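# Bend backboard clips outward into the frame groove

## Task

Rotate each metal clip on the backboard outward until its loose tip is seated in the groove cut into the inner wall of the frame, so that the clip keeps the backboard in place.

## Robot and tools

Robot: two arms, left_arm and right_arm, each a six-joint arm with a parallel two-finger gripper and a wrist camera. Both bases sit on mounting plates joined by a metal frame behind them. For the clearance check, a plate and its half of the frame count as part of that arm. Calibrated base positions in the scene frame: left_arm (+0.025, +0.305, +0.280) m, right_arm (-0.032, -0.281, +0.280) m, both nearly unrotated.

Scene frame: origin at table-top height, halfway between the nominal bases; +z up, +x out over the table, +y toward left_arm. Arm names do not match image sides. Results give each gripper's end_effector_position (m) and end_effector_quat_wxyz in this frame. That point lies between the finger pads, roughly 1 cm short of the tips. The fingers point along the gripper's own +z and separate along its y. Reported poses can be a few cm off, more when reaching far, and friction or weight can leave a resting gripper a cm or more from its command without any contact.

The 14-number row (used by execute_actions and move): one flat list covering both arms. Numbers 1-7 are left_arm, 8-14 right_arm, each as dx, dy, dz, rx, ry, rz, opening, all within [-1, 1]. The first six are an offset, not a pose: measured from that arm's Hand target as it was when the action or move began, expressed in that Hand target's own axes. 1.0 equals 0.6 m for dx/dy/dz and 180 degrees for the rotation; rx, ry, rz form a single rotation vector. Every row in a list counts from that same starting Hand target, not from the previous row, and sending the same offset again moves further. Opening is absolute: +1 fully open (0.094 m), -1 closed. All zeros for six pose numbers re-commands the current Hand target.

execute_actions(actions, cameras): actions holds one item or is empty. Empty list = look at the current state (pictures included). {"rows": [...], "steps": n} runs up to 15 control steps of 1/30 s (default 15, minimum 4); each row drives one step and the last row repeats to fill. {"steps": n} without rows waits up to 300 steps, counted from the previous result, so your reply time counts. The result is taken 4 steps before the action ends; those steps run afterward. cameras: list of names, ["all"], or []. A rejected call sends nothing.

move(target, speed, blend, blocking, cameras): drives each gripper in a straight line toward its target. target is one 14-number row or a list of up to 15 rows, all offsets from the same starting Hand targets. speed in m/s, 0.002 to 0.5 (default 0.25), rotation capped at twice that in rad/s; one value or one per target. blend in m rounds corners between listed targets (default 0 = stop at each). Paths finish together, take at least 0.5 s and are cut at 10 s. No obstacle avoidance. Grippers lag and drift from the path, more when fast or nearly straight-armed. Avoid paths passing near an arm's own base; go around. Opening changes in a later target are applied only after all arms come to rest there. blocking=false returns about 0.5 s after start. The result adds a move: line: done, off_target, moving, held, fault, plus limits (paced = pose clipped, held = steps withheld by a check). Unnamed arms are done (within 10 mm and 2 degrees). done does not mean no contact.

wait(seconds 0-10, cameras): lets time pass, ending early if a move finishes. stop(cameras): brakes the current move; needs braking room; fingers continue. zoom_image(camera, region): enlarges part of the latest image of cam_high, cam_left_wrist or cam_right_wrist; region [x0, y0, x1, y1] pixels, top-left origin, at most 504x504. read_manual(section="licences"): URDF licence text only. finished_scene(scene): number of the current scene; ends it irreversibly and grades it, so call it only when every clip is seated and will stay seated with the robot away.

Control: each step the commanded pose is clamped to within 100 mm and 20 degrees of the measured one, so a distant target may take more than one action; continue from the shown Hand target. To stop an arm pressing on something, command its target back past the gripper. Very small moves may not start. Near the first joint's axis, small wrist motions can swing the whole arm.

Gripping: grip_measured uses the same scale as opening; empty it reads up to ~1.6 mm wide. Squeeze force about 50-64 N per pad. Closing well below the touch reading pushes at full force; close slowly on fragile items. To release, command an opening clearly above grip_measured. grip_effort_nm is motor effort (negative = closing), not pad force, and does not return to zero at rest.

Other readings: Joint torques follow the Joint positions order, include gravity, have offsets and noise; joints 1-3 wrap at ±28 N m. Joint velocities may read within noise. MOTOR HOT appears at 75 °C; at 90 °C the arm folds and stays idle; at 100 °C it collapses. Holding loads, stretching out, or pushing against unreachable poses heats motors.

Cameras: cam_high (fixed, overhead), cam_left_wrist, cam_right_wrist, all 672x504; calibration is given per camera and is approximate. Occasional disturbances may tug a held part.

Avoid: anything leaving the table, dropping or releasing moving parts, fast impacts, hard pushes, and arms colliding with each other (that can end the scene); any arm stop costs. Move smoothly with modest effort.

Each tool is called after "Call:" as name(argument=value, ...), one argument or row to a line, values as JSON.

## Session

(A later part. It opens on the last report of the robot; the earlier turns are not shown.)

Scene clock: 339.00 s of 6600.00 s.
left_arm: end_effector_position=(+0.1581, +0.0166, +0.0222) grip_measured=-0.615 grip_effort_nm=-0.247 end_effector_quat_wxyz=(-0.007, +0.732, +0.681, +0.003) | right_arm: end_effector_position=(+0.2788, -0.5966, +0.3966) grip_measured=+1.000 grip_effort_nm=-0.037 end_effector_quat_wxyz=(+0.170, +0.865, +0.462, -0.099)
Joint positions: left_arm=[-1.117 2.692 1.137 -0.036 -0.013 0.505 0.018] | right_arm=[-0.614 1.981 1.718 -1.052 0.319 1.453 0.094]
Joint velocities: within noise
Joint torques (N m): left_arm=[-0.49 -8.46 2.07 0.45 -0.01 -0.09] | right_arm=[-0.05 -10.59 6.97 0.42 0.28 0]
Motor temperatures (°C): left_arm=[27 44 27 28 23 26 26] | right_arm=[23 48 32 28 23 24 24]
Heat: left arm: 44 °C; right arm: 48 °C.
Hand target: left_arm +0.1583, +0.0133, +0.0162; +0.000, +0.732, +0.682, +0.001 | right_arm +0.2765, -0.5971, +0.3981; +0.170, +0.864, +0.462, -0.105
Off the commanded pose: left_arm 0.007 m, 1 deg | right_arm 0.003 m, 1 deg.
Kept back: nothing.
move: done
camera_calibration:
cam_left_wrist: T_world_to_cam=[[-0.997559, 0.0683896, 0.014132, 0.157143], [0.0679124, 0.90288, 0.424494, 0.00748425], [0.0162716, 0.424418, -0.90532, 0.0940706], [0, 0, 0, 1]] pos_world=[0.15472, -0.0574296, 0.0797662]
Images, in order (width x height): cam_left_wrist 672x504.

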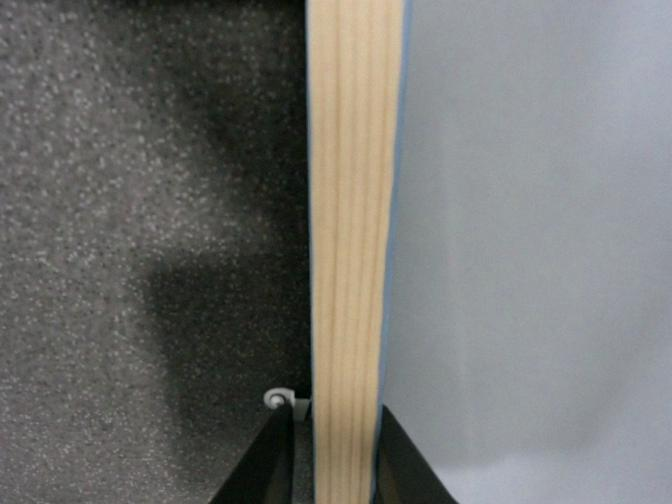

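Call:
move(
  target=[
    [0,0,0,0,0,0,-0.1,0,0,0,0,0,0,1],
    [0,0,-0.08,0,0,0,-0.1,0,0,0,0,0,0,1],
  ],
  speed=0.1,
  cameras=["cam_left_wrist"],
)

Call:
zoom_image(
  camera="cam_left_wrist",
  region=[210, 270, 410, 420],
)

Call:
move(
  target=[0.08,0.18,-0.3,0,0,0,0.5,0,0,0,0,0,0,1],
  speed=0.3,
  cameras=["cam_left_wrist","cam_high"],
)

Scene clock: 341.00 s of 6600.00 s.
left_arm: end_effector_position=(+0.1599, +0.0113, +0.0591) grip_measured=-0.103 grip_effort_nm=0.168 end_effector_quat_wxyz=(+0.003, +0.732, +0.681, -0.002) | right_arm: end_effector_position=(+0.2788, -0.5966, +0.3966) grip_measured=+1.000 grip_effort_nm=-0.037 end_effector_quat_wxyz=(+0.170, +0.865, +0.462, -0.099)
Joint positions: left_arm=[-1.119 2.555 1.075 -0.09 -0.011 0.504 0.042] | right_arm=[-0.614 1.981 1.718 -1.052 0.319 1.453 0.094]
Joint velocities: within noise
Joint torques (N m): left_arm=[-0.53 -11.95 1.07 0.12 -0.05 -0.11] | right_arm=[0.05 -10.47 7.01 0.47 0.27 -0.01]
Motor temperatures (°C): left_arm=[27 44 27 28 23 26 26] | right_arm=[23 48 32 28 23 24 24]
Heat: left arm: 44 °C; right arm: 48 °C.
Hand target: left_arm +0.1581, +0.0134, +0.0641; +0.000, +0.732, +0.682, +0.001 | right_arm +0.2765, -0.5971, +0.3981; +0.170, +0.864, +0.462, -0.105
Off the commanded pose: left_arm 0.006 m, 0 deg | right_arm 0.003 m, 1 deg.
Kept back: nothing.
move: done
camera_calibration:
cam_left_wrist: T_world_to_cam=[[-0.997569, 0.0694484, 0.0056587, 0.159305], [0.0657554, 0.911426, 0.406175, -0.00219931], [0.0230507, 0.40556, -0.913778, 0.129292], [0, 0, 0, 1]] pos_world=[0.156082, -0.0614945, 0.118136]
Images, in order (width x height): cam_left_wrist 672x504.

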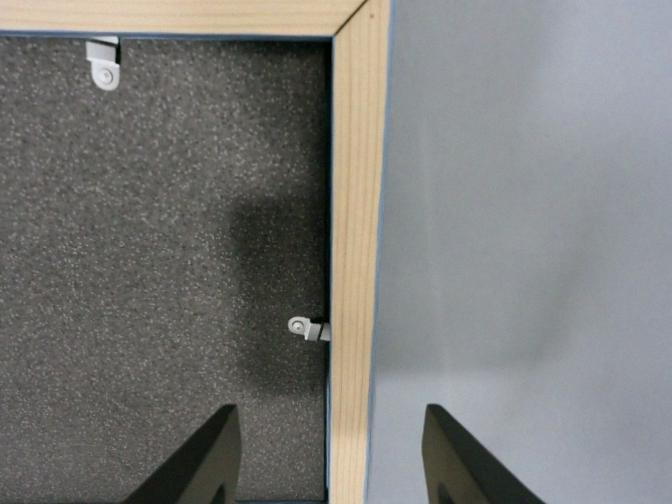

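Scaled by 2.520 from the camera's 672x504 image, which has a finer 960x720 frame.

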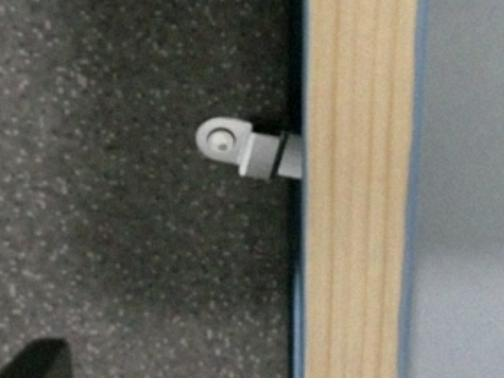

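Scene clock: 342.53 s of 6600.00 s.
left_arm: end_effector_position=(+0.2670, +0.0575, +0.2377) grip_measured=+0.497 grip_effort_nm=0.168 end_effector_quat_wxyz=(-0.005, +0.727, +0.687, +0.001) | right_arm: end_effector_position=(+0.2788, -0.5966, +0.3966) grip_measured=+1.000 grip_effort_nm=-0.042 end_effector_quat_wxyz=(+0.170, +0.865, +0.462, -0.099)
Joint positions: left_arm=[-0.784 2.056 1.2 -0.725 -0.015 0.824 0.07] | right_arm=[-0.614 1.981 1.718 -1.052 0.319 1.453 0.094]
Joint velocities: within noise
Joint torques (N m): left_arm=[-0.46 -10.24 5.68 0.09 -0.01 0.03] | right_arm=[-0.03 -10.47 7.02 0.43 0.32 -0.02]
Motor temperatures (°C): left_arm=[27 44 27 28 23 26 26] | right_arm=[23 48 32 28 23 24 24]
Heat: left arm: 44 °C; right arm: 48 °C.
Hand target: left_arm +0.2690, +0.0536, +0.2443; +0.000, +0.731, +0.682, +0.001 | right_arm +0.2765, -0.5971, +0.3981; +0.170, +0.864, +0.462, -0.105
Off the commanded pose: left_arm 0.008 m, 1 deg | right_arm 0.003 m, 1 deg.
Kept back: nothing.
move: done
camera_calibration:
cam_left_wrist: T_world_to_cam=[[-0.998435, 0.0542839, 0.0134419, 0.261104], [0.054915, 0.90625, 0.419161, -0.123792], [0.010572, 0.419243, -0.907812, 0.272496], [0, 0, 0, 1]] pos_world=[0.264612, -0.0162293, 0.295754]
Images, in order (width x height): cam_high 672x504, cam_left_wrist 672x504.

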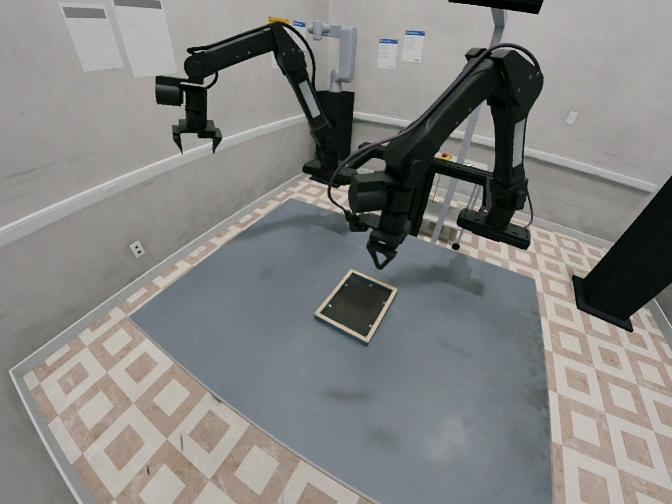

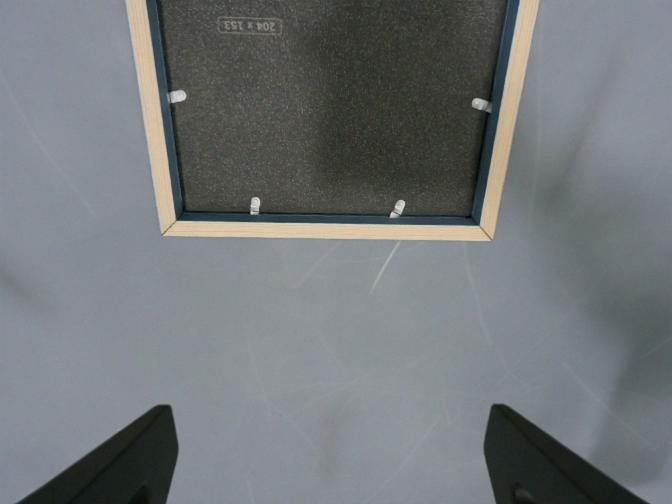

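Call:
zoom_image(
  camera="cam_left_wrist",
  region=[150, 70, 270, 230],
)

Call:
zoom_image(
  camera="cam_left_wrist",
  region=[380, 70, 500, 230],
)

Call:
move(
  target=[-0.2,0.0,0,0,0,0,0.5,0,0,0,0,0,0,1],
  speed=0.3,
  cameras=["cam_left_wrist"],
)

Scaled by 3.150 from the camera's 672x504 image, which has a finer 960x720 frame.

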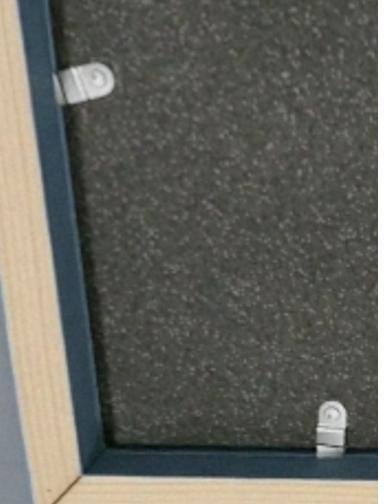

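Scaled by 3.150 from the camera's 672x504 image, which has a finer 960x720 frame.

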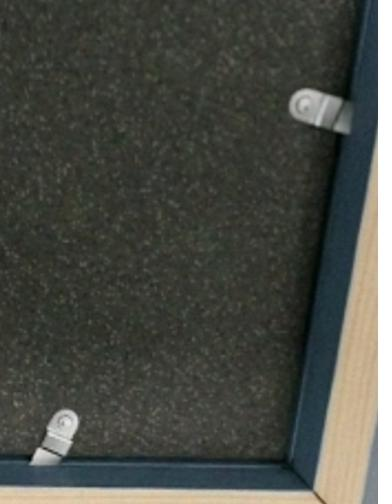

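Scene clock: 343.90 s of 6600.00 s.
left_arm: end_effector_position=(+0.2582, -0.0636, +0.2445) grip_measured=+0.497 grip_effort_nm=0.168 end_effector_quat_wxyz=(+0.003, +0.736, +0.678, +0.002) | right_arm: end_effector_position=(+0.2788, -0.5966, +0.3966) grip_measured=+1.000 grip_effort_nm=-0.042 end_effector_quat_wxyz=(+0.170, +0.865, +0.462, -0.099)
Joint positions: left_arm=[-0.994 2.337 1.703 -0.935 -0.018 0.639 0.07] | right_arm=[-0.614 1.981 1.718 -1.052 0.319 1.453 0.094]
Joint velocities: within noise
Joint torques (N m): left_arm=[0.01 -10.74 7.17 0.11 0.03 -0.12] | right_arm=[0.05 -10.52 6.82 0.42 0.31 -0.01]
Motor temperatures (°C): left_arm=[27 43 27 28 23 26 26] | right_arm=[23 48 32 28 23 24 24]
Heat: left arm: 43 °C; right arm: 48 °C.
Hand target: left_arm +0.2605, -0.0662, +0.2442; +0.000, +0.731, +0.682, +0.001 | right_arm +0.2765, -0.5971, +0.3981; +0.170, +0.864, +0.462, -0.105
Off the commanded pose: left_arm 0.004 m, 1 deg | right_arm 0.003 m, 1 deg.
Kept back: nothing.
move: done
camera_calibration:
cam_left_wrist: T_world_to_cam=[[-0.99688, 0.0789223, 0.00122112, 0.262991], [0.0724442, 0.908694, 0.41113, -0.0188631], [0.0313377, 0.409936, -0.911576, 0.324432], [0, 0, 0, 1]] pos_world=[0.25337, -0.136611, 0.303178]
Images, in order (width x height): cam_left_wrist 672x504.

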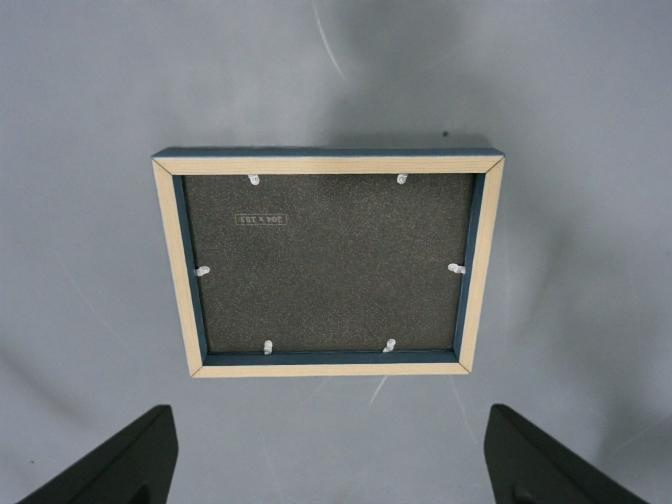

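Call:
zoom_image(
  camera="cam_left_wrist",
  region=[220, 160, 290, 210],
)

Call:
zoom_image(
  camera="cam_left_wrist",
  region=[370, 160, 440, 210],
)

Call:
zoom_image(
  camera="cam_left_wrist",
  region=[170, 245, 240, 295],
)

Call:
zoom_image(
  camera="cam_left_wrist",
  region=[420, 245, 490, 295],
)

Call:
zoom_image(
  camera="cam_left_wrist",
  region=[235, 325, 305, 375],
)

Call:
zoom_image(
  camera="cam_left_wrist",
  region=[355, 325, 425, 375],
)

Scaled by 7.200 from the camera's 672x504 image, which has a finer 960x720 frame.

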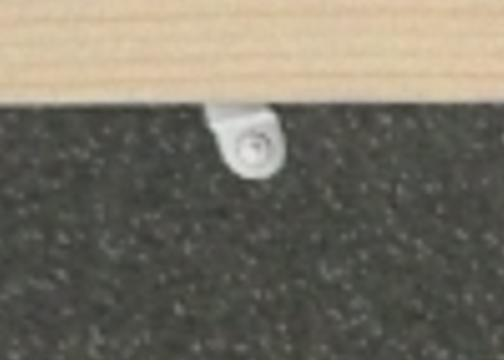

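Scaled by 7.200 from the camera's 672x504 image, which has a finer 960x720 frame.

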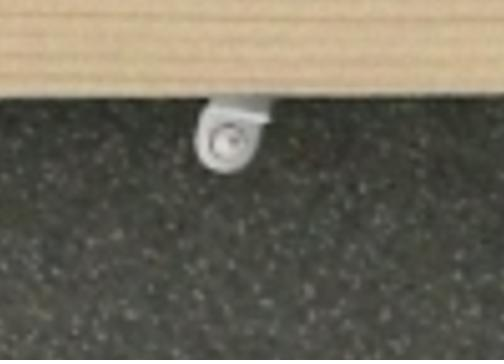

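Scaled by 7.200 from the camera's 672x504 image, which has a finer 960x720 frame.

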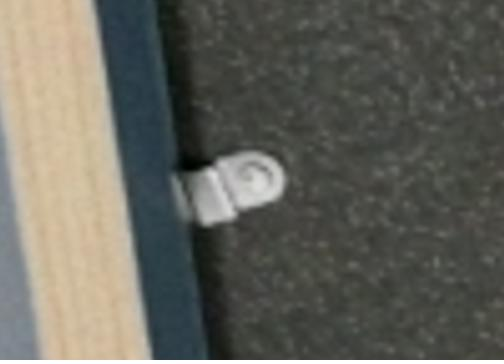

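Scaled by 7.200 from the camera's 672x504 image, which has a finer 960x720 frame.

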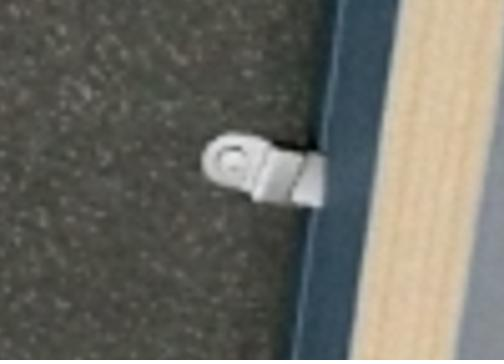

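Scaled by 7.200 from the camera's 672x504 image, which has a finer 960x720 frame.

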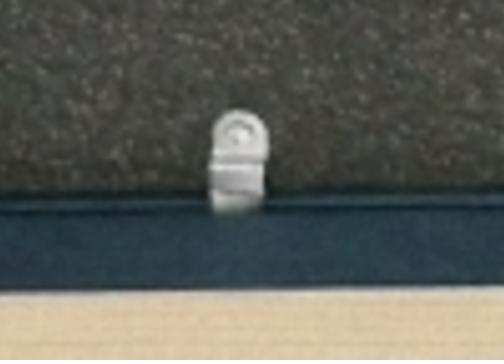

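Scaled by 7.200 from the camera's 672x504 image, which has a finer 960x720 frame.

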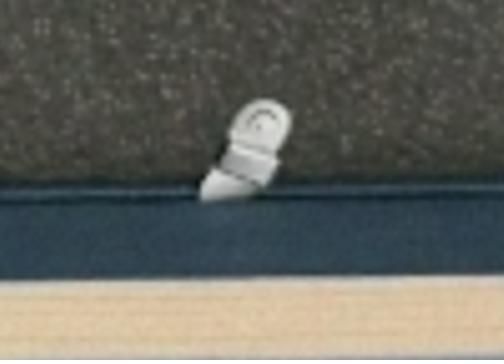

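Call:
move(
  target=[0.2368,-0.0722,0.27,0,0,-0.499,-0.2,0,0,0,0,0,0,1],
  speed=0.3,
  cameras=["cam_left_wrist"],
)

Scene clock: 347.80 s of 6600.00 s.
left_arm: end_effector_position=(+0.2299, +0.0752, +0.0866) grip_measured=-0.197 grip_effort_nm=-0.125 end_effector_quat_wxyz=(+0.003, +0.043, +0.999, -0.001) | right_arm: end_effector_position=(+0.2788, -0.5966, +0.3966) grip_measured=+1.000 grip_effort_nm=-0.037 end_effector_quat_wxyz=(+0.170, +0.865, +0.462, -0.099)
Joint positions: left_arm=[-0.825 2.427 0.969 -0.108 -0.017 -0.759 0.038] | right_arm=[-0.614 1.981 1.718 -1.052 0.319 1.453 0.094]
Joint velocities: within noise
Joint torques (N m): left_arm=[0.08 -8.43 1.44 0.32 0.02 -0.13] | right_arm=[-0.02 -10.63 6.99 0.46 0.3 -0.04]
Motor temperatures (°C): left_arm=[27 43 27 28 23 26 26] | right_arm=[23 48 32 28 23 24 24]
Heat: left arm: 43 °C; right arm: 48 °C.
Hand target: left_arm +0.2277, +0.0785, +0.0824; +0.001, +0.037, +0.999, +0.000 | right_arm +0.2765, -0.5971, +0.3981; +0.170, +0.864, +0.462, -0.105
Off the commanded pose: left_arm 0.006 m, 1 deg | right_arm 0.003 m, 1 deg.
Kept back: nothing.
move: done
camera_calibration:
cam_left_wrist: T_world_to_cam=[[-0.0833692, -0.996475, 0.0093154, 0.0941904], [-0.91039, 0.0799619, 0.405952, 0.210759], [-0.405266, 0.0253632, -0.913847, 0.253959], [0, 0, 0, 1]] pos_world=[0.302647, 0.0705644, 0.145644]
Images, in order (width x height): cam_left_wrist 672x504.

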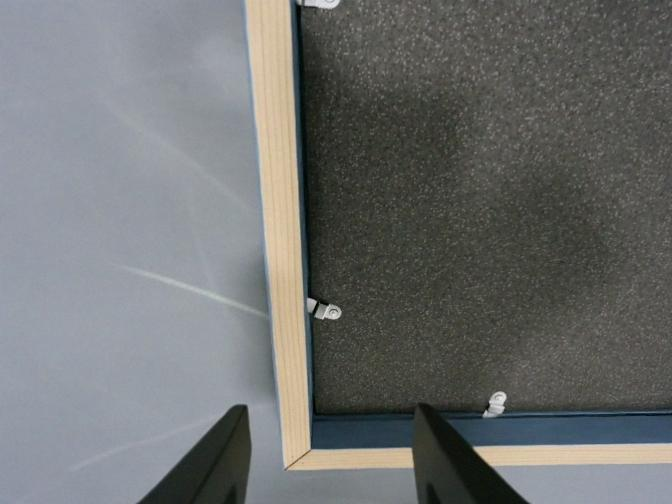

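Call:
move(
  target=[
    [-0.0007,0.0084,0.06,0,0,0,-0.2,0,0,0,0,0,0,1],
    [-0.0007,0.0084,0.112,0,0,0,-0.2,0,0,0,0,0,0,1],
  ],
  speed=0.12,
  cameras=["cam_left_wrist"],
)

Call:
zoom_image(
  camera="cam_left_wrist",
  region=[250, 354, 450, 504],
)

Scene clock: 349.07 s of 6600.00 s.
left_arm: end_effector_position=(+0.2245, +0.0862, +0.0212) grip_measured=-0.198 grip_effort_nm=-0.105 end_effector_quat_wxyz=(-0.006, +0.036, +0.999, +0.007) | right_arm: end_effector_position=(+0.2788, -0.5966, +0.3966) grip_measured=+1.000 grip_effort_nm=-0.032 end_effector_quat_wxyz=(+0.170, +0.865, +0.462, -0.099)
Joint positions: left_arm=[-0.81 2.673 1.042 0.041 -0.015 -0.759 0.038] | right_arm=[-0.614 1.981 1.718 -1.052 0.319 1.453 0.094]
Joint velocities: within noise
Joint torques (N m): left_arm=[0.2 -7.76 2.02 0.45 0 0.02] | right_arm=[-0.1 -10.65 6.87 0.42 0.31 -0.02]
Motor temperatures (°C): left_arm=[27 43 27 28 23 26 26] | right_arm=[23 48 32 28 23 24 24]
Heat: left arm: 43 °C; right arm: 48 °C.
Hand target: left_arm +0.2284, +0.0837, +0.0151; +0.001, +0.037, +0.999, +0.000 | right_arm +0.2765, -0.5971, +0.3981; +0.170, +0.864, +0.462, -0.105
Off the commanded pose: left_arm 0.008 m, 1 deg | right_arm 0.003 m, 1 deg.
Kept back: nothing.
move: done
camera_calibration:
cam_left_wrist: T_world_to_cam=[[-0.0680623, -0.997663, -0.0060387, 0.102294], [-0.90437, 0.0591396, 0.422632, 0.231542], [-0.421287, 0.0342265, -0.906281, 0.19447], [0, 0, 0, 1]] pos_world=[0.29829, 0.0817055, 0.0790055]
Images, in order (width x height): cam_left_wrist 672x504.

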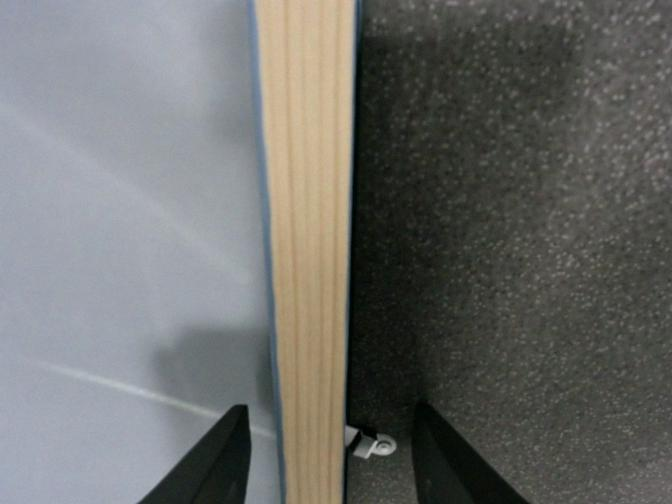

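Scaled by 2.520 from the camera's 672x504 image, which has a finer 960x720 frame.

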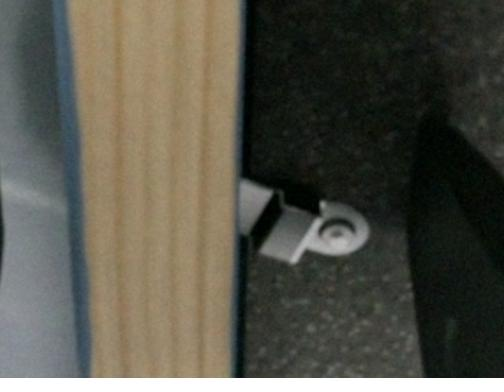

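Call:
move(
  target=[
    [0,0,-0.06,0,0,0,-0.2,0,0,0,0,0,0,1],
    [-0.008,0,-0.06,0,0,0,-0.2,0,0,0,0,0,0,1],
    [-0.005,0,0,0,0,0,-0.2,0,0,0,0,0,0,1],
  ],
  speed=0.12,
  cameras=["cam_left_wrist"],
)

Call:
zoom_image(
  camera="cam_left_wrist",
  region=[250, 354, 450, 504],
)

Scene clock: 350.40 s of 6600.00 s.
left_arm: end_effector_position=(+0.2300, +0.0838, +0.0212) grip_measured=-0.198 grip_effort_nm=-0.095 end_effector_quat_wxyz=(-0.002, +0.034, +0.999, +0.002) | right_arm: end_effector_position=(+0.2788, -0.5966, +0.3966) grip_measured=+1.000 grip_effort_nm=-0.032 end_effector_quat_wxyz=(+0.170, +0.865, +0.462, -0.099)
Joint positions: left_arm=[-0.802 2.675 1.053 0.044 -0.014 -0.754 0.038] | right_arm=[-0.614 1.981 1.718 -1.052 0.319 1.453 0.094]
Joint velocities: within noise
Joint torques (N m): left_arm=[0.03 -7.84 1.99 0.37 -0.01 0.03] | right_arm=[0.08 -10.4 6.94 0.43 0.28 -0.05]
Motor temperatures (°C): left_arm=[27 43 27 28 23 26 26] | right_arm=[23 48 32 28 23 24 24]
Heat: left arm: 43 °C; right arm: 48 °C.
Hand target: left_arm +0.2314, +0.0835, +0.0151; +0.001, +0.037, +0.999, +0.000 | right_arm +0.2765, -0.5971, +0.3981; +0.170, +0.864, +0.462, -0.105
Off the commanded pose: left_arm 0.006 m, 0 deg | right_arm 0.003 m, 1 deg.
Kept back: nothing.
move: done
camera_calibration:
cam_left_wrist: T_world_to_cam=[[-0.0652106, -0.997867, 0.00288823, 0.0994052], [-0.907713, 0.0605208, 0.415204, 0.237484], [-0.414493, 0.024454, -0.909724, 0.196102], [0, 0, 0, 1]] pos_world=[0.303333, 0.080025, 0.0795075]
Images, in order (width x height): cam_left_wrist 672x504.

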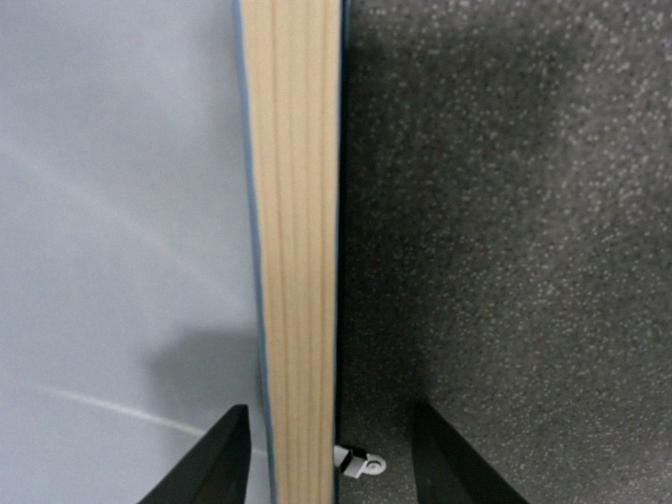

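Scaled by 2.520 from the camera's 672x504 image, which has a finer 960x720 frame.

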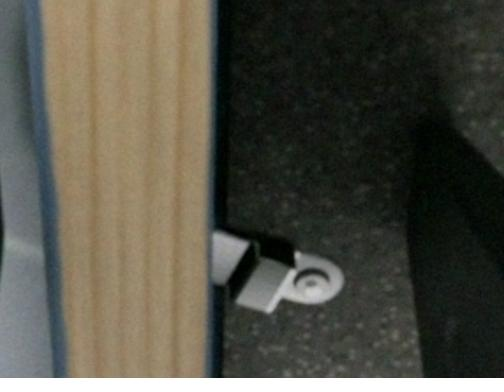

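Call:
move(
  target=[
    [0,0,-0.06,0,0,0,-0.2,0,0,0,0,0,0,1],
    [0.007,0,-0.06,0,0,0,-0.2,0,0,0,0,0,0,1],
    [0.003,0,0,0,0,0,-0.2,0,0,0,0,0,0,1],
  ],
  speed=0.12,
  cameras=["cam_left_wrist"],
)

Call:
zoom_image(
  camera="cam_left_wrist",
  region=[250, 354, 450, 504],
)

Scene clock: 351.73 s of 6600.00 s.
left_arm: end_effector_position=(+0.2275, +0.0857, +0.0212) grip_measured=-0.198 grip_effort_nm=-0.095 end_effector_quat_wxyz=(-0.004, +0.035, +0.999, +0.004) | right_arm: end_effector_position=(+0.2788, -0.5966, +0.3966) grip_measured=+1.000 grip_effort_nm=-0.037 end_effector_quat_wxyz=(+0.170, +0.865, +0.462, -0.099)
Joint positions: left_arm=[-0.803 2.673 1.045 0.045 -0.013 -0.753 0.038] | right_arm=[-0.614 1.981 1.718 -1.052 0.319 1.453 0.094]
Joint velocities: within noise
Joint torques (N m): left_arm=[-0.2 -7.76 2.11 0.39 -0.03 -0.02] | right_arm=[-0.02 -10.39 6.95 0.42 0.26 0.02]
Motor temperatures (°C): left_arm=[27 43 27 28 23 26 26] | right_arm=[23 48 32 28 23 24 24]
Heat: left arm: 43 °C; right arm: 48 °C.
Hand target: left_arm +0.2297, +0.0836, +0.0151; +0.001, +0.037, +0.999, +0.000 | right_arm +0.2765, -0.5971, +0.3981; +0.170, +0.864, +0.462, -0.105
Off the commanded pose: left_arm 0.007 m, 1 deg | right_arm 0.003 m, 1 deg.
Kept back: nothing.
move: done
camera_calibration:
cam_left_wrist: T_world_to_cam=[[-0.0664055, -0.997793, 0.000341532, 0.1015], [-0.905659, 0.0604174, 0.419681, 0.234528], [-0.418775, 0.0275598, -0.907672, 0.195753], [0, 0, 0, 1]] pos_world=[0.301119, 0.0817115, 0.0792175]
Images, in order (width x height): cam_left_wrist 672x504.

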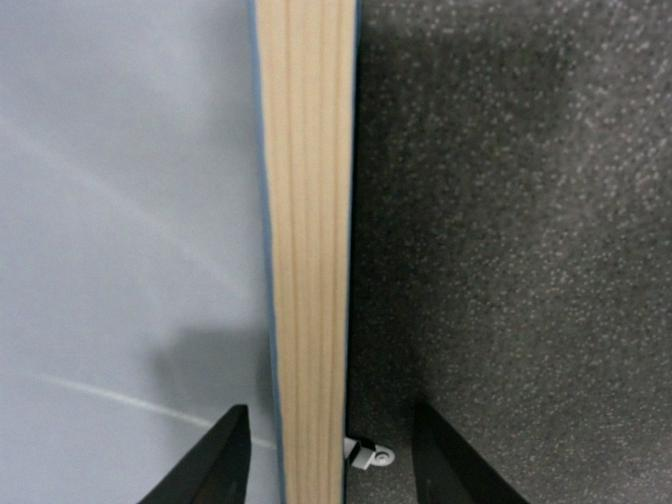

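Scaled by 2.520 from the camera's 672x504 image, which has a finer 960x720 frame.

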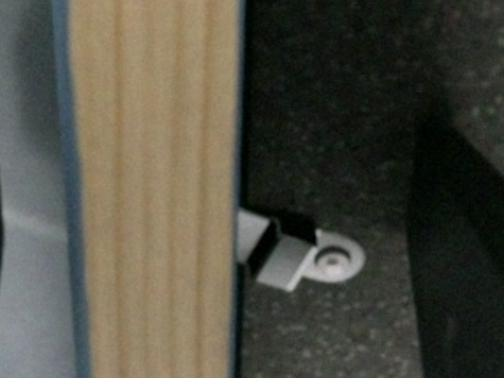

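v≈458; squeezing gently.

Call:
move(
  target=[
    [0,0,0,0,0,0,-0.5,0,0,0,0,0,0,1],
    [0,0,0,0,0,0,-0.65,0,0,0,0,0,0,1],
  ],
  speed=0.1,
  cameras=["cam_left_wrist"],
)

Call:
zoom_image(
  camera="cam_left_wrist",
  region=[250, 354, 450, 504],
)

Call:
move(
  target=[
    [0,0,0,0,0,0,-0.2,0,0,0,0,0,0,1],
    [0,0,-0.08,0,0,0,-0.1,0,0,0,0,0,0,1],
  ],
  speed=0.1,
  cameras=["cam_left_wrist"],
)

Call:
zoom_image(
  camera="cam_left_wrist",
  region=[250, 324, 450, 474],
)

Scene clock: 353.90 s of 6600.00 s.
left_arm: end_effector_position=(+0.2284, +0.0854, +0.0213) grip_measured=-0.643 grip_effort_nm=-0.349 end_effector_quat_wxyz=(-0.003, +0.034, +0.999, +0.003) | right_arm: end_effector_position=(+0.2788, -0.5966, +0.3966) grip_measured=+1.000 grip_effort_nm=-0.042 end_effector_quat_wxyz=(+0.170, +0.865, +0.462, -0.099)
Joint positions: left_arm=[-0.802 2.673 1.047 0.045 -0.014 -0.753 0.017] | right_arm=[-0.614 1.981 1.718 -1.052 0.319 1.453 0.094]
Joint velocities: within noise
Joint torques (N m): left_arm=[-0.25 -7.76 1.98 0.4 -0.02 -0.01] | right_arm=[-0.01 -10.52 6.83 0.41 0.3 -0.03]
Motor temperatures (°C): left_arm=[27 42 27 28 23 26 26] | right_arm=[23 48 32 28 23 24 24]
Heat: left arm: 42 °C; right arm: 48 °C.
Hand target: left_arm +0.2297, +0.0836, +0.0151; +0.001, +0.037, +0.999, +0.000 | right_arm +0.2765, -0.5971, +0.3981; +0.170, +0.864, +0.462, -0.105
Off the commanded pose: left_arm 0.007 m, 1 deg | right_arm 0.003 m, 1 deg.
Kept back: nothing.
move: done
camera_calibration:
cam_left_wrist: T_world_to_cam=[[-0.0656357, -0.997843, 0.000549483, 0.101056], [-0.906488, 0.0598568, 0.417967, 0.235598], [-0.417099, 0.0269355, -0.908462, 0.195898], [0, 0, 0, 1]] pos_world=[0.301909, 0.0814597, 0.0794375]
Images, in order (width x height): cam_left_wrist 672x504.

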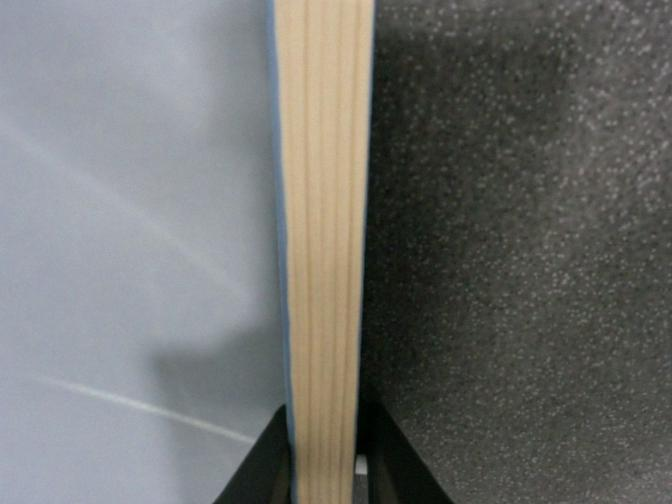

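Scaled by 2.520 from the camera's 672x504 image, which has a finer 960x720 frame.

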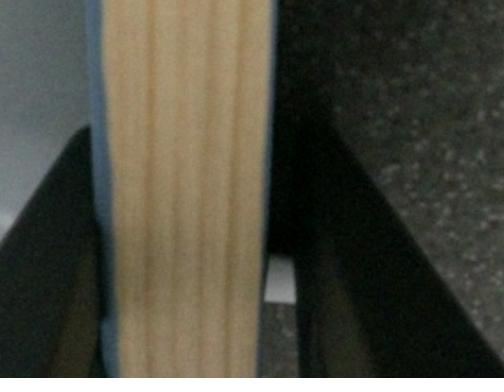

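Scene clock: 356.10 s of 6600.00 s.
left_arm: end_effector_position=(+0.2320, +0.0823, +0.0584) grip_measured=-0.103 grip_effort_nm=0.168 end_effector_quat_wxyz=(+0.003, +0.034, +0.999, -0.002) | right_arm: end_effector_position=(+0.2788, -0.5966, +0.3966) grip_measured=+1.000 grip_effort_nm=-0.032 end_effector_quat_wxyz=(+0.170, +0.865, +0.462, -0.099)
Joint positions: left_arm=[-0.802 2.53 0.986 -0.021 -0.014 -0.753 0.042] | right_arm=[-0.614 1.981 1.718 -1.052 0.319 1.453 0.094]
Joint velocities: within noise
Joint torques (N m): left_arm=[-0.46 -11.4 0.76 0.11 -0.02 -0.03] | right_arm=[-0.05 -10.45 6.91 0.46 0.27 -0.02]
Motor temperatures (°C): left_arm=[27 42 26 28 23 26 26] | right_arm=[23 48 32 28 23 24 24]
Heat: left arm: 42 °C; right arm: 48 °C.
Hand target: left_arm +0.2296, +0.0835, +0.0631; +0.001, +0.037, +0.999, +0.000 | right_arm +0.2765, -0.5971, +0.3981; +0.170, +0.864, +0.462, -0.105
Off the commanded pose: left_arm 0.005 m, 0 deg | right_arm 0.003 m, 1 deg.
Kept back: nothing.
move: done
camera_calibration:
cam_left_wrist: T_world_to_cam=[[-0.0654822, -0.997787, 0.0115436, 0.0974701], [-0.911002, 0.0644992, 0.407326, 0.224832], [-0.407169, 0.0161564, -0.91321, 0.230045], [0, 0, 0, 1]] pos_world=[0.304872, 0.0790362, 0.117374]
Images, in order (width x height): cam_left_wrist 672x504.

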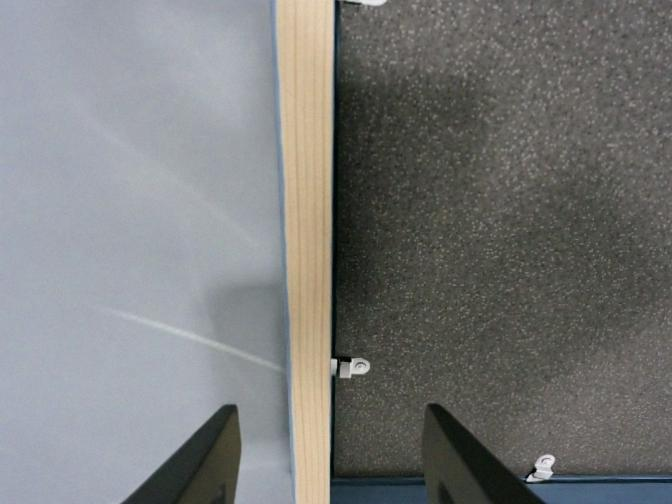

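Scaled by 2.520 from the camera's 672x504 image, which has a finer 960x720 frame.

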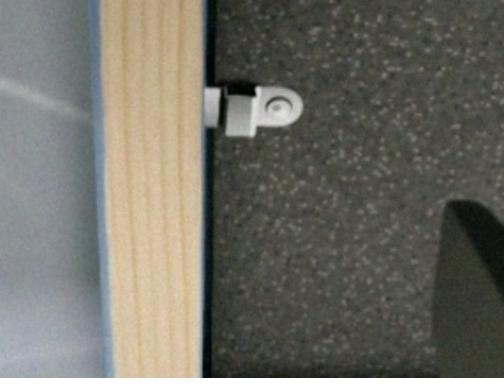

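Call:
zoom_image(
  camera="cam_left_wrist",
  region=[500, 430, 600, 504],
)

Call:
move(
  target=[0.1,0.1,-0.15,0,0,0,0.5,0,0,0,0,0,0,1],
  speed=0.3,
  cameras=["cam_left_wrist"],
)

Scaled by 5.040 from the camera's 672x504 image, which has a finer 960x720 frame.

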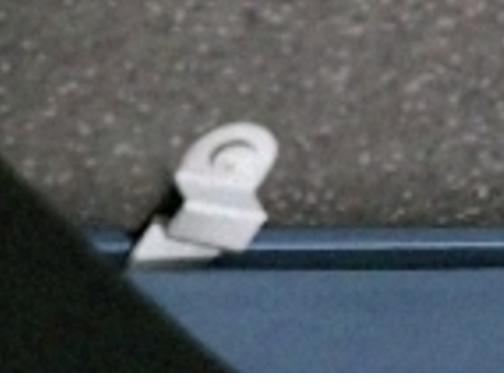

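Scene clock: 357.43 s of 6600.00 s.
left_arm: end_effector_position=(+0.1758, +0.1446, +0.1504) grip_measured=+0.497 grip_effort_nm=0.164 end_effector_quat_wxyz=(+0.003, +0.034, +0.999, -0.002) | right_arm: end_effector_position=(+0.2788, -0.5966, +0.3966) grip_measured=+1.000 grip_effort_nm=-0.037 end_effector_quat_wxyz=(+0.170, +0.865, +0.462, -0.099)
Joint positions: left_arm=[-0.802 2.018 0.549 -0.096 -0.014 -0.753 0.07] | right_arm=[-0.614 1.981 1.718 -1.052 0.319 1.453 0.094]
Joint velocities: within noise
Joint torques (N m): left_arm=[0.12 -7.83 1.43 0.1 -0.01 0.03] | right_arm=[-0.02 -10.45 6.86 0.38 0.31 0.01]
Motor temperatures (°C): left_arm=[27 42 26 28 23 26 26] | right_arm=[23 48 32 28 23 24 24]
Heat: left arm: 42 °C; right arm: 48 °C.
Hand target: left_arm +0.1740, +0.1478, +0.1531; +0.001, +0.037, +0.999, +0.000 | right_arm +0.2765, -0.5971, +0.3981; +0.170, +0.864, +0.462, -0.105
Off the commanded pose: left_arm 0.005 m, 0 deg | right_arm 0.003 m, 1 deg.
Kept back: nothing.
move: done
camera_calibration:
cam_left_wrist: T_world_to_cam=[[-0.06548, -0.997784, 0.0118053, 0.154865], [-0.911109, 0.0646082, 0.407071, 0.132206], [-0.406932, 0.0158991, -0.91332, 0.290141], [0, 0, 0, 1]] pos_world=[0.248662, 0.141367, 0.209346]
Images, in order (width x height): cam_left_wrist 672x504.

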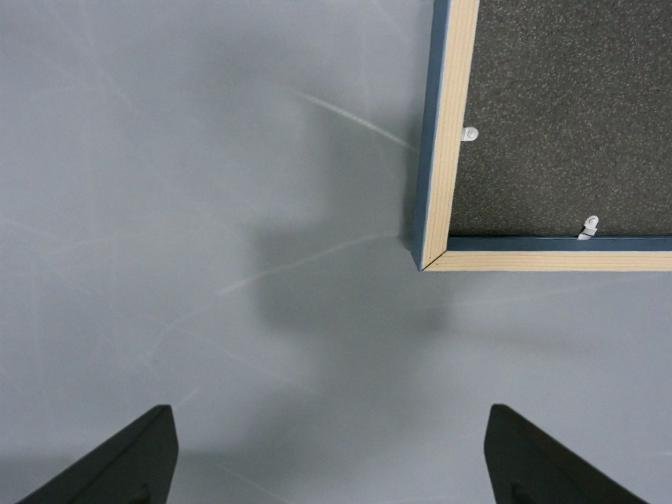

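Call:
move(
  target=[-0.003,-0.117,0.055,0,0,0.497,0.5,0,0,0,0,0,0,1],
  speed=0.3,
  cameras=["cam_left_wrist"],
)

Scene clock: 360.87 s of 6600.00 s.
left_arm: end_effector_position=(+0.1717, +0.0782, +0.1223) grip_measured=+0.497 grip_effort_nm=0.164 end_effector_quat_wxyz=(+0.007, +0.724, +0.690, -0.001) | right_arm: end_effector_position=(+0.2788, -0.5966, +0.3966) grip_measured=+1.000 grip_effort_nm=-0.032 end_effector_quat_wxyz=(+0.170, +0.865, +0.462, -0.099)
Joint positions: left_arm=[-0.98 2.229 0.765 -0.097 -0.014 0.619 0.07] | right_arm=[-0.614 1.981 1.718 -1.052 0.319 1.453 0.094]
Joint velocities: within noise
Joint torques (N m): left_arm=[-0.53 -6.84 3.14 0.12 -0.02 0.05] | right_arm=[0.02 -10.54 6.98 0.51 0.28 -0.02]
Motor temperatures (°C): left_arm=[27 41 26 28 23 26 26] | right_arm=[23 48 32 28 23 24 24]
Heat: left arm: 41 °C; right arm: 48 °C.
Hand target: left_arm +0.1707, +0.0776, +0.1200; +0.000, +0.729, +0.684, +0.001 | right_arm +0.2765, -0.5971, +0.3981; +0.170, +0.864, +0.462, -0.105
Off the commanded pose: left_arm 0.003 m, 1 deg | right_arm 0.003 m, 1 deg.
Kept back: nothing.
move: done
camera_calibration:
cam_left_wrist: T_world_to_cam=[[-0.998989, 0.0449488, -0.00109854, 0.169061], [0.0407053, 0.914515, 0.402499, -0.085168], [0.0190965, 0.402048, -0.91542, 0.160801], [0, 0, 0, 1]] pos_world=[0.169286, 0.00563868, 0.181666]
Images, in order (width x height): cam_left_wrist 672x504.

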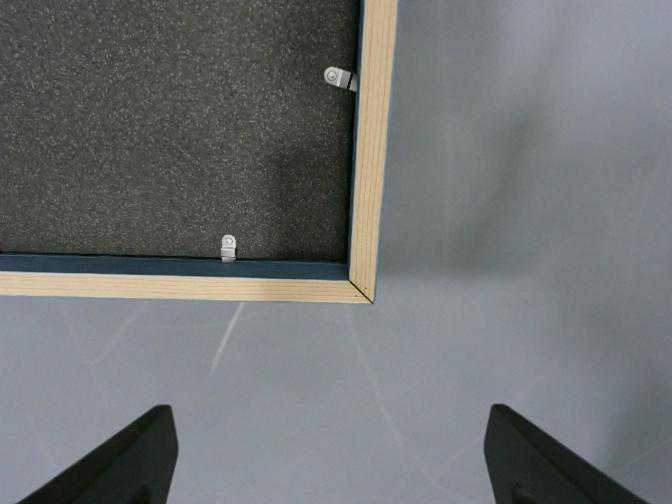

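Call:
zoom_image(
  camera="cam_left_wrist",
  region=[290, 40, 390, 115],
)

Call:
zoom_image(
  camera="cam_left_wrist",
  region=[180, 210, 280, 285],
)

Scaled by 5.040 from the camera's 672x504 image, which has a finer 960x720 frame.

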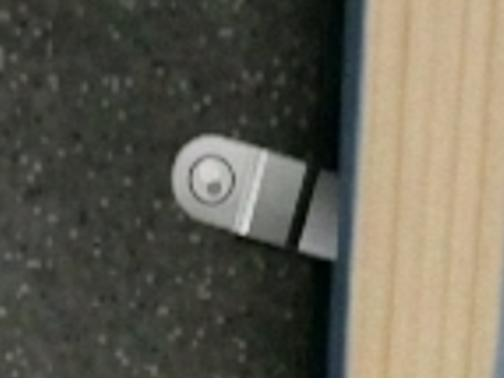

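Scaled by 5.040 from the camera's 672x504 image, which has a finer 960x720 frame.

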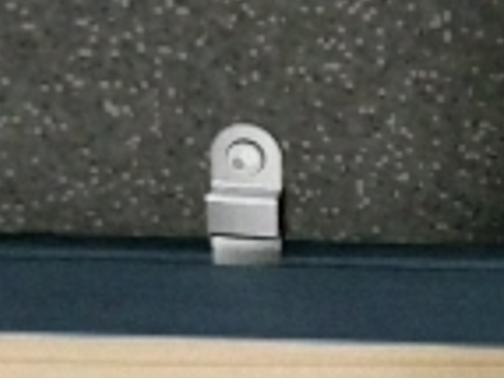

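Call:
move(
  target=[
    [0.0,0.31,0,0,0,0,0.5,0,0,0,0,0,0,1],
  ],
  speed=0.3,
  cameras=["cam_left_wrist"],
)

Scene clock: 362.73 s of 6600.00 s.
left_arm: end_effector_position=(+0.3572, +0.0683, +0.1228) grip_measured=+0.497 grip_effort_nm=0.168 end_effector_quat_wxyz=(+0.006, +0.724, +0.690, +0.002) | right_arm: end_effector_position=(+0.2788, -0.5966, +0.3966) grip_measured=+1.000 grip_effort_nm=-0.037 end_effector_quat_wxyz=(+0.170, +0.865, +0.462, -0.099)
Joint positions: left_arm=[-0.602 2.503 1.448 -0.502 -0.016 0.998 0.07] | right_arm=[-0.614 1.981 1.718 -1.052 0.319 1.453 0.094]
Joint velocities: within noise
Joint torques (N m): left_arm=[-0.64 -10.54 5.39 0.11 0 0.03] | right_arm=[-0.05 -10.51 7.05 0.46 0.29 -0.05]
Motor temperatures (°C): left_arm=[27 41 26 28 23 26 26] | right_arm=[23 48 32 28 23 24 24]
Heat: left arm: 41 °C; right arm: 48 °C.
Hand target: left_arm +0.3564, +0.0657, +0.1203; +0.000, +0.729, +0.684, +0.001 | right_arm +0.2765, -0.5971, +0.3981; +0.170, +0.864, +0.462, -0.105
Off the commanded pose: left_arm 0.004 m, 1 deg | right_arm 0.003 m, 1 deg.
Kept back: nothing.
move: done
camera_calibration:
cam_left_wrist: T_world_to_cam=[[-0.998948, 0.0456536, -0.00425453, 0.355094], [0.0399613, 0.912364, 0.407425, -0.0839905], [0.0224821, 0.406826, -0.913229, 0.15991], [0, 0, 0, 1]] pos_world=[0.354482, -0.00463707, 0.181765]
Images, in order (width x height): cam_left_wrist 672x504.

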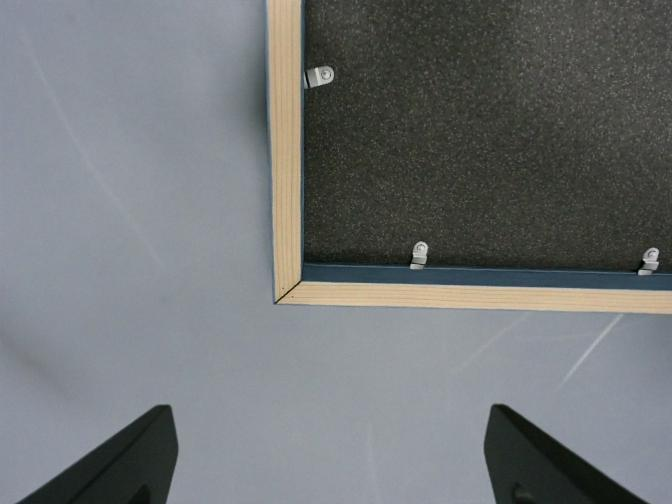

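Call:
zoom_image(
  camera="cam_left_wrist",
  region=[270, 35, 370, 110],
)

Call:
zoom_image(
  camera="cam_left_wrist",
  region=[370, 215, 470, 290],
)

Call:
move(
  target=[
    [-0.105,-0.08,0,0,0,0,0.5,0,0,0,0,0,0,1],
  ],
  speed=0.3,
  cameras=["cam_left_wrist"],
)

Scaled by 5.040 from the camera's 672x504 image, which has a finer 960x720 frame.

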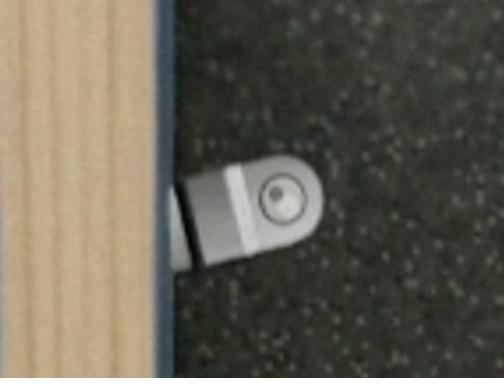

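Scaled by 5.040 from the camera's 672x504 image, which has a finer 960x720 frame.

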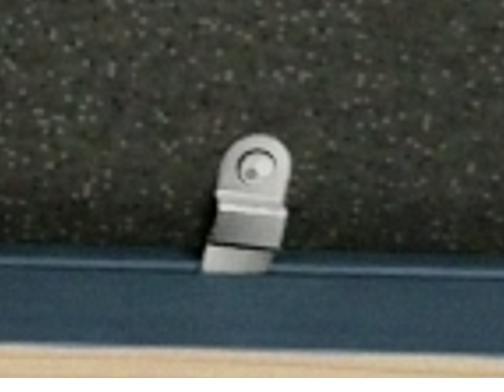

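Scene clock: 364.00 s of 6600.00 s.
left_arm: end_effector_position=(+0.3035, +0.0069, +0.1231) grip_measured=+0.497 grip_effort_nm=0.164 end_effector_quat_wxyz=(+0.005, +0.733, +0.680, +0.001) | right_arm: end_effector_position=(+0.2788, -0.5966, +0.3966) grip_measured=+1.000 grip_effort_nm=-0.037 end_effector_quat_wxyz=(+0.170, +0.865, +0.462, -0.099)
Joint positions: left_arm=[-0.802 2.507 1.452 -0.506 -0.016 0.823 0.07] | right_arm=[-0.614 1.981 1.718 -1.052 0.319 1.453 0.094]
Joint velocities: within noise
Joint torques (N m): left_arm=[-0.17 -10.41 5.52 0.11 0.01 -0.12] | right_arm=[-0.06 -10.51 6.83 0.45 0.28 -0.02]
Motor temperatures (°C): left_arm=[27 41 27 28 23 26 26] | right_arm=[23 48 32 28 23 24 24]
Heat: left arm: 41 °C; right arm: 48 °C.
Hand target: left_arm +0.3044, +0.0060, +0.1202; +0.000, +0.729, +0.684, +0.001 | right_arm +0.2765, -0.5971, +0.3981; +0.170, +0.864, +0.462, -0.105
Off the commanded pose: left_arm 0.003 m, 1 deg | right_arm 0.003 m, 1 deg.
Kept back: nothing.
move: done
camera_calibration:
cam_left_wrist: T_world_to_cam=[[-0.997459, 0.071218, -0.00205253, 0.303319], [0.0642192, 0.911166, 0.407004, -0.0333039], [0.0308562, 0.405838, -0.913424, 0.183835], [0, 0, 0, 1]] pos_world=[0.299015, -0.0658635, 0.182096]
Images, in order (width x height): cam_left_wrist 672x504.

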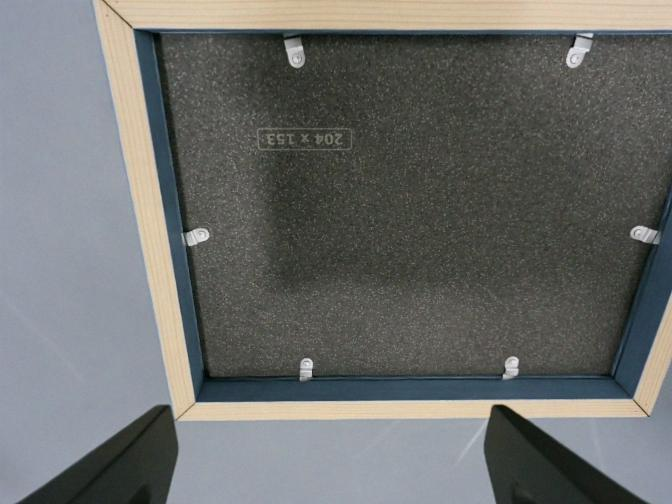

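Call:
zoom_image(
  camera="cam_left_wrist",
  region=[245, 10, 345, 85],
)

Call:
zoom_image(
  camera="cam_left_wrist",
  region=[530, 10, 630, 85],
)

Scaled by 5.040 from the camera's 672x504 image, which has a finer 960x720 frame.

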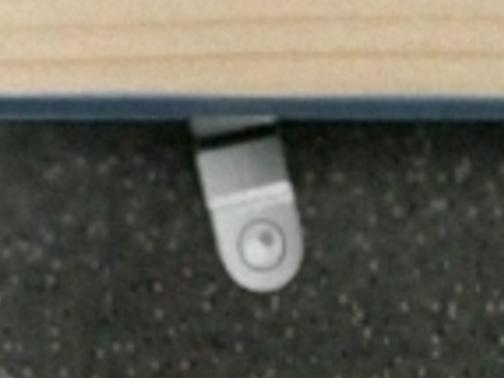

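Scaled by 5.040 from the camera's 672x504 image, which has a finer 960x720 frame.

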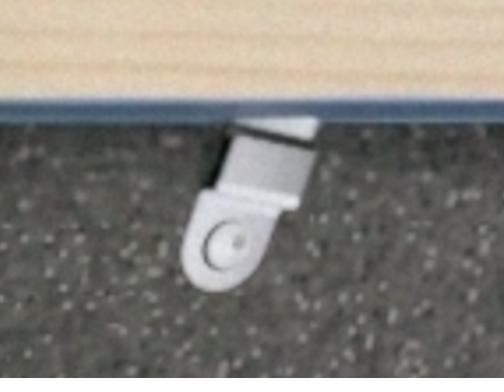

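Call:
finished_scene(
  scene=2,
)

The scene is finished: the task was done.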